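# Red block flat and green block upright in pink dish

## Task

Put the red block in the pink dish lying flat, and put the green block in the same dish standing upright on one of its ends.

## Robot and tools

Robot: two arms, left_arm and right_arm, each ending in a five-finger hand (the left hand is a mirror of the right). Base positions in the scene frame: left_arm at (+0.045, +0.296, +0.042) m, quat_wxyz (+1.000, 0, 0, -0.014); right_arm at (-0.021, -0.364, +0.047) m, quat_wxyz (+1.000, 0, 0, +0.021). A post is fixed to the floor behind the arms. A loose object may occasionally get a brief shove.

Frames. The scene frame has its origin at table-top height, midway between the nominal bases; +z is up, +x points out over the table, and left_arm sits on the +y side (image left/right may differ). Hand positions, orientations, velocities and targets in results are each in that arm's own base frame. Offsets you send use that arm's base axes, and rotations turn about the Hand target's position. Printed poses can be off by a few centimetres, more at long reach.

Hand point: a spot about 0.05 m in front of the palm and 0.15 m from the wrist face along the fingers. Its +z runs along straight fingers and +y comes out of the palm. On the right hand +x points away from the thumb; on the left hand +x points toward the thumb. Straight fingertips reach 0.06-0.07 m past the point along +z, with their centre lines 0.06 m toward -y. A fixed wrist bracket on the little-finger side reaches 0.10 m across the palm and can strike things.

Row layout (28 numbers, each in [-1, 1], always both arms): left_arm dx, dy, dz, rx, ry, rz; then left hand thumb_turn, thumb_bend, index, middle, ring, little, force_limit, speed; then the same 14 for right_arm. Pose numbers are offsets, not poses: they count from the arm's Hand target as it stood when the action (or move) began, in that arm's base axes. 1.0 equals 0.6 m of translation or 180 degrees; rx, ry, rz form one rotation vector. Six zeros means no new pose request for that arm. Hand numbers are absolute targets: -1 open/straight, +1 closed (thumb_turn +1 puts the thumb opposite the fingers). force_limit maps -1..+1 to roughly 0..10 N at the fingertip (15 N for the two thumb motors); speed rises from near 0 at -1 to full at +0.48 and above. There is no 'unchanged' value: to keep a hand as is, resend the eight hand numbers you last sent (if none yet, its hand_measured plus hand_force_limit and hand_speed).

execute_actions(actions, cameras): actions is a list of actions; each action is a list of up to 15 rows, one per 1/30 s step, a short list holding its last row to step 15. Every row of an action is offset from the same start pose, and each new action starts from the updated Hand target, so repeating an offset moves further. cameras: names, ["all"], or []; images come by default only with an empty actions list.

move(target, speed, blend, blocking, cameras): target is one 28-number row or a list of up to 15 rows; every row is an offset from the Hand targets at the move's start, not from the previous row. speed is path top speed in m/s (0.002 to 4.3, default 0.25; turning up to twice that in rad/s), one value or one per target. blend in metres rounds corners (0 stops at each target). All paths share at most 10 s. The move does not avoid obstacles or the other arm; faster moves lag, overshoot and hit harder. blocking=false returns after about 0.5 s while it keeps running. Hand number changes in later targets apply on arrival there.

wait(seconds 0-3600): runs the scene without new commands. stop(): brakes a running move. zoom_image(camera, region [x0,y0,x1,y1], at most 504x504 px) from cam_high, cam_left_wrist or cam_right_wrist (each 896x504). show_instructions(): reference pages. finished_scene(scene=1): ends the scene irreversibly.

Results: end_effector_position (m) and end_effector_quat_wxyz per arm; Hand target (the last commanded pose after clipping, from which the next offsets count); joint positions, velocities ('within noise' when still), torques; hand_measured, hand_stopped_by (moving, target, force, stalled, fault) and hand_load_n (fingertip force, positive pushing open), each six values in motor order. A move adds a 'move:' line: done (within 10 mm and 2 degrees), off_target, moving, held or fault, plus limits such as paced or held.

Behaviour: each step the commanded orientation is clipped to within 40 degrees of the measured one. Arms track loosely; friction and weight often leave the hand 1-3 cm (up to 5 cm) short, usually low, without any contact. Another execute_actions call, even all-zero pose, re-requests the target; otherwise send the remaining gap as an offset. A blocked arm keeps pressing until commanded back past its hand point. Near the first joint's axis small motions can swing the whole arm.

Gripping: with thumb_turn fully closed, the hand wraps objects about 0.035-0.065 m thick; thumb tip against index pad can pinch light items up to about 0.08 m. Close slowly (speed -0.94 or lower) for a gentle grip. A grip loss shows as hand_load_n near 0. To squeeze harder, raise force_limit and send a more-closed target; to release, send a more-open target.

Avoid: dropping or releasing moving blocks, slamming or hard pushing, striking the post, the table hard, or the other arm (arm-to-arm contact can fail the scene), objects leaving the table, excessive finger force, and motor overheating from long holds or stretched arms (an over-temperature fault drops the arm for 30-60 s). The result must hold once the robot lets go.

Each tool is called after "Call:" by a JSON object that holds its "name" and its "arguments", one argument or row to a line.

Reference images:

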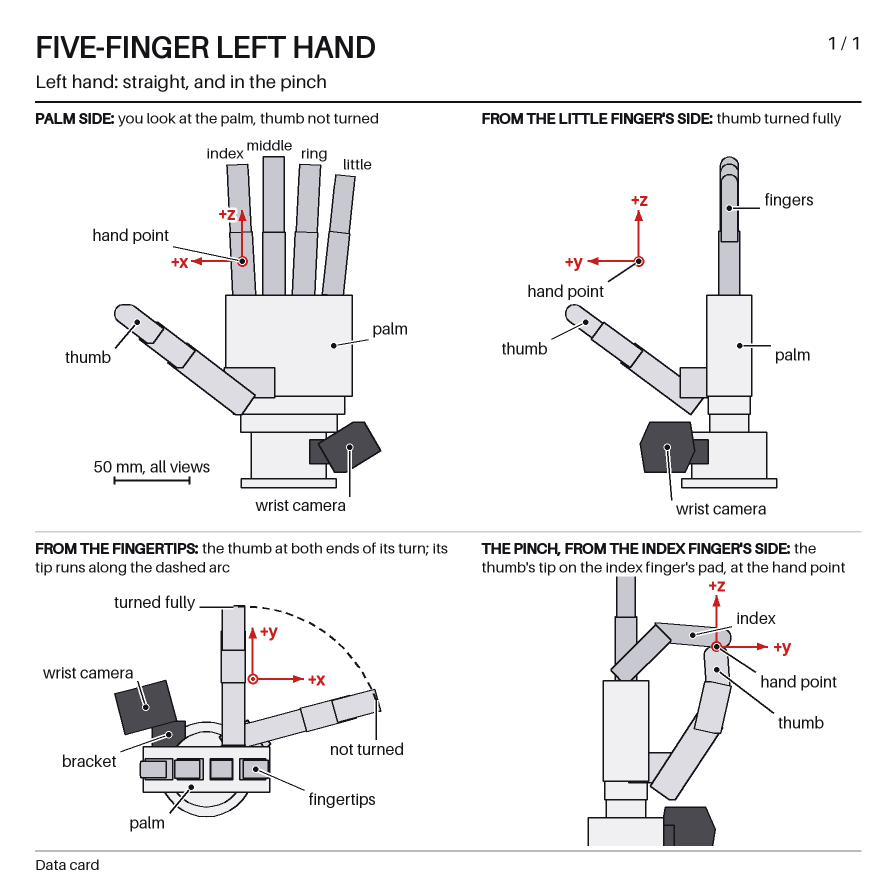

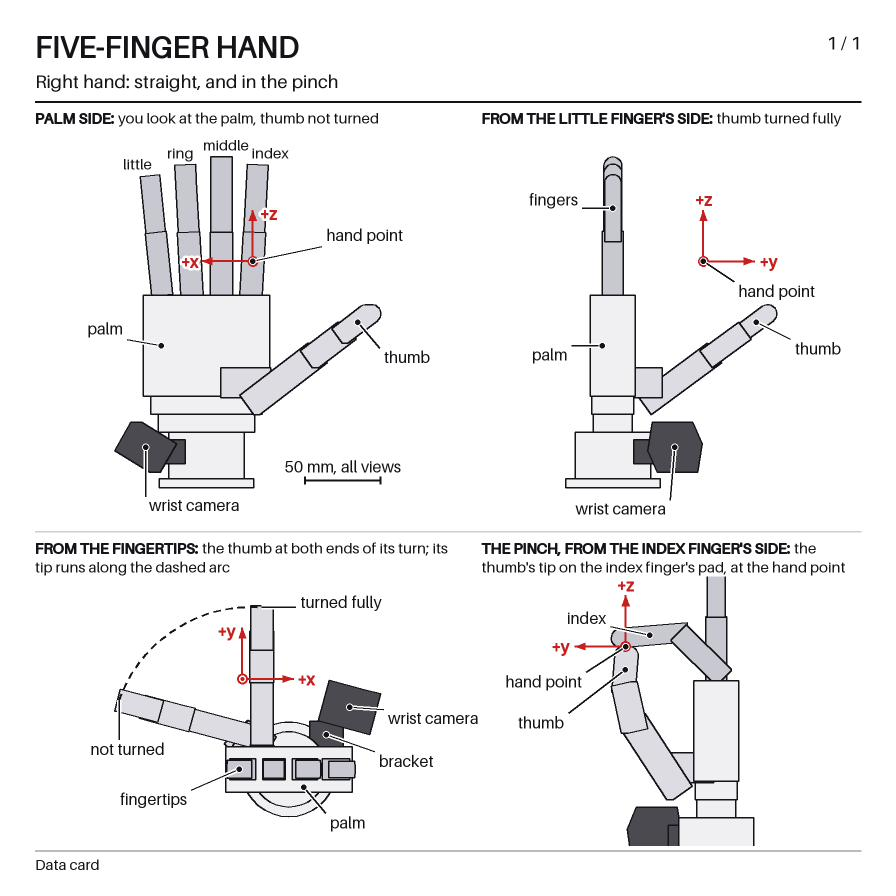

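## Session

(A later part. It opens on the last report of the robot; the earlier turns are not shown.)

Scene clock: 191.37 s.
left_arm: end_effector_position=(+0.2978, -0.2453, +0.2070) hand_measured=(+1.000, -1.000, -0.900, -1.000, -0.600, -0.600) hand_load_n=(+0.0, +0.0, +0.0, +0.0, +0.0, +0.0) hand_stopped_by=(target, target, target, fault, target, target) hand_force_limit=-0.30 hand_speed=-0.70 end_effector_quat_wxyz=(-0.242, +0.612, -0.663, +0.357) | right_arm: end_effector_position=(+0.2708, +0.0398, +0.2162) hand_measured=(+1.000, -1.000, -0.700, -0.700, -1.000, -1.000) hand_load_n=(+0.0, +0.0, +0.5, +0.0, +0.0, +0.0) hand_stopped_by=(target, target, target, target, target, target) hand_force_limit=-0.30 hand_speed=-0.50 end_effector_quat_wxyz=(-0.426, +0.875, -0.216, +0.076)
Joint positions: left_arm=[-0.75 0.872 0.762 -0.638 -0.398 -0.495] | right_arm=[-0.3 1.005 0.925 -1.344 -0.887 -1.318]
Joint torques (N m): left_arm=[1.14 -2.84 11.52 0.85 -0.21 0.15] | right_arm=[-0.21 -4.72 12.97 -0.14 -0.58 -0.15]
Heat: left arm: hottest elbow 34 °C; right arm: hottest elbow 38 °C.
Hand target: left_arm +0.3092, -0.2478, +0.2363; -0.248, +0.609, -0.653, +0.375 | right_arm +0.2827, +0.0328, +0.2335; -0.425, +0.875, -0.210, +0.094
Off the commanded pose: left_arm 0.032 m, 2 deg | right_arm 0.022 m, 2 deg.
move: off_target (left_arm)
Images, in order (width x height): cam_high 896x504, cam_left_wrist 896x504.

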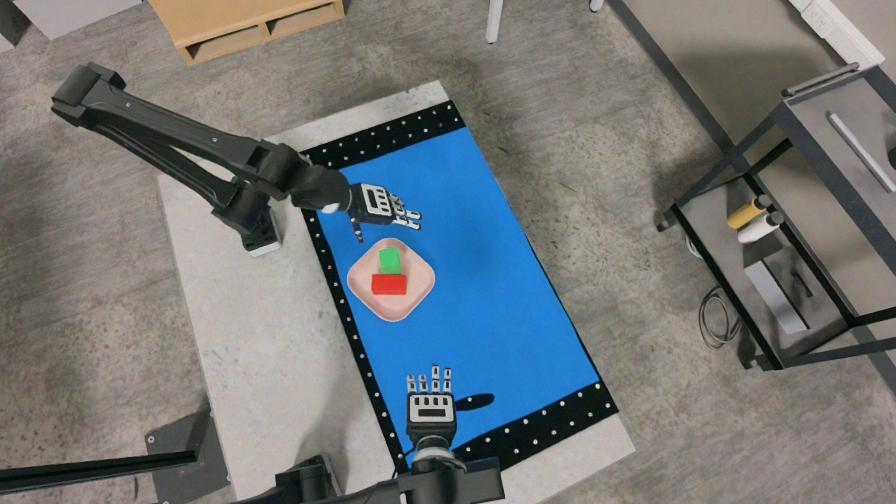

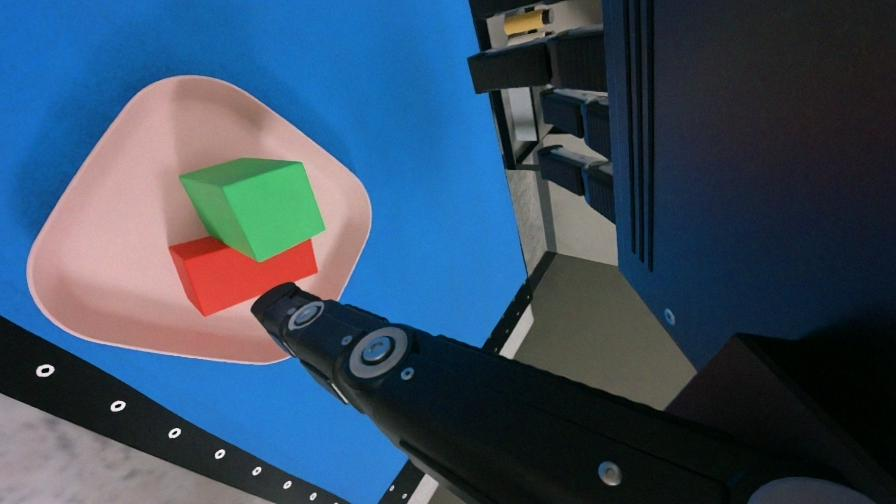

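Call:
{"name": "move", "arguments": {
  "target": [0,0.3,0.05,0,0,0,1,-1,-0.9,-0.6,-0.6,-0.6,-0.3,-0.7,0,0,0,0,0,0,1,-1,-0.7,-0.7,-1,-1,-0.3,-0.5],
  "speed": 0.2,
  "cameras": ["all"]
}}

Call:
{"name": "zoom_image", "arguments": {
  "camera": "cam_high",
  "region": [350, 235, 430, 305]
}}

Call:
{"name": "zoom_image", "arguments": {
  "camera": "cam_right_wrist",
  "region": [330, 20, 530, 220]
}}

Scene clock: 195.63 s.
left_arm: end_effector_position=(+0.3041, -0.0727, +0.2492) hand_measured=(+1.000, -1.000, -0.900, -1.000, -0.600, -0.600) hand_load_n=(+0.0, +0.0, +0.0, +0.0, +0.0, +0.0) hand_stopped_by=(target, target, target, fault, target, target) hand_force_limit=-0.30 hand_speed=-0.70 end_effector_quat_wxyz=(-0.236, +0.615, -0.655, +0.371) | right_arm: end_effector_position=(+0.2708, +0.0398, +0.2162) hand_measured=(+1.000, -1.000, -0.700, -0.700, -1.000, -1.000) hand_load_n=(+0.0, -0.5, +0.0, +0.0, -0.5, +0.0) hand_stopped_by=(target, target, target, target, target, target) hand_force_limit=-0.30 hand_speed=-0.50 end_effector_quat_wxyz=(-0.426, +0.875, -0.216, +0.076)
Joint positions: left_arm=[-0.011 0.646 0.762 -0.79 0.189 -0.039] | right_arm=[-0.3 1.005 0.925 -1.344 -0.887 -1.318]
Joint torques (N m): left_arm=[1.08 0.91 10.47 0.98 0.11 0.12] | right_arm=[-0.03 -4.25 12.9 -0.18 -0.61 -0.13]
Heat: left arm: hottest elbow 35 °C; right arm: hottest elbow 38 °C.
Hand target: left_arm +0.3092, -0.0678, +0.2664; -0.248, +0.609, -0.653, +0.375 | right_arm +0.2827, +0.0328, +0.2335; -0.425, +0.875, -0.210, +0.094
Off the commanded pose: left_arm 0.018 m, 2 deg | right_arm 0.022 m, 2 deg.
move: off_target (left_arm)

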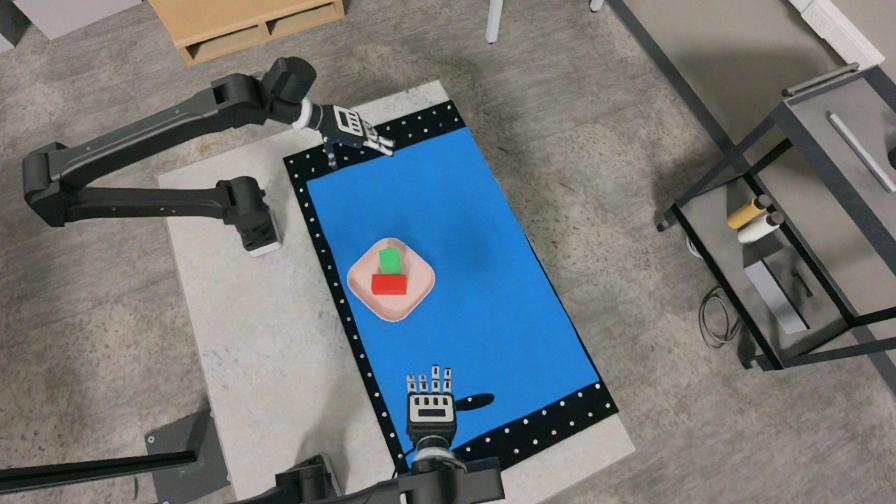

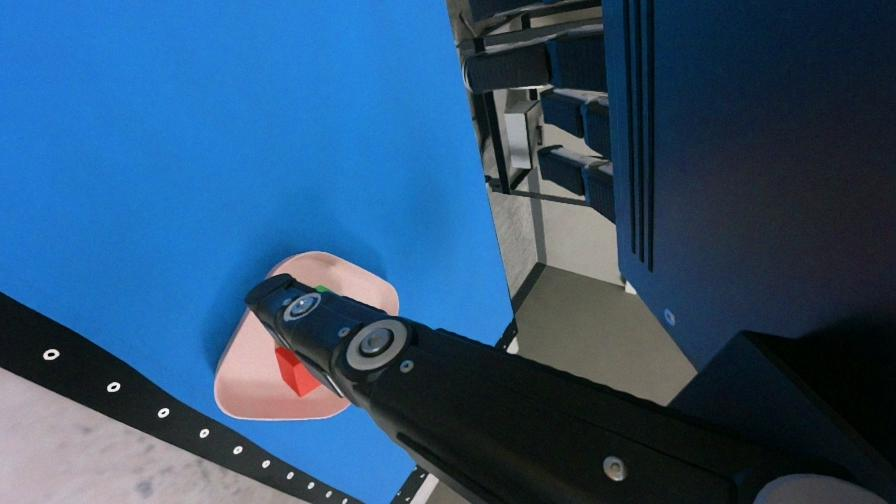

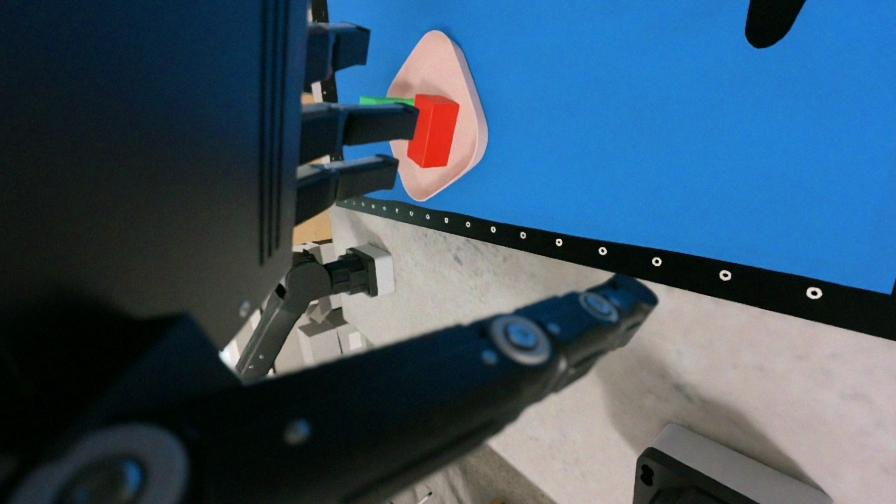

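Scaled by 6.300 from the camera's image (finer frame: 1280x720).

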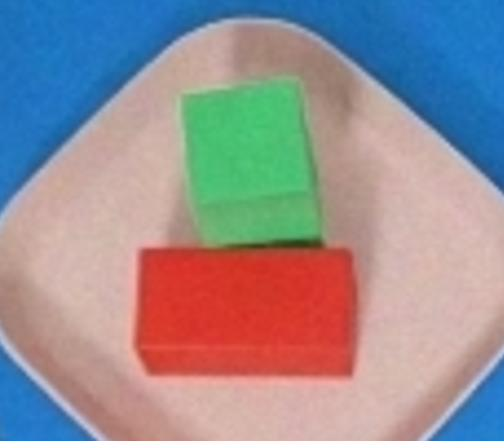

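Scaled by 2.520 from the camera's image (finer frame: 1280x720).

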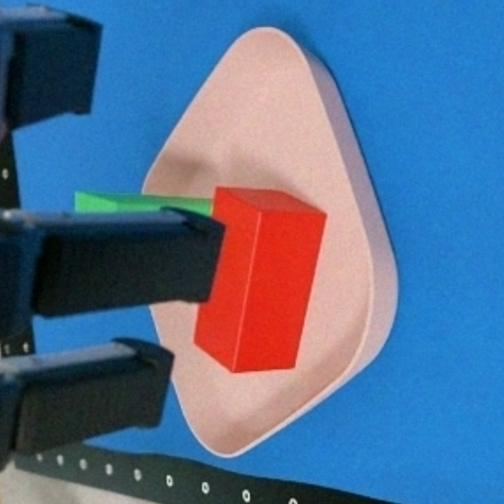

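Call:
{"name": "finished_scene", "arguments": {

}}

The scene is finished: the task was done.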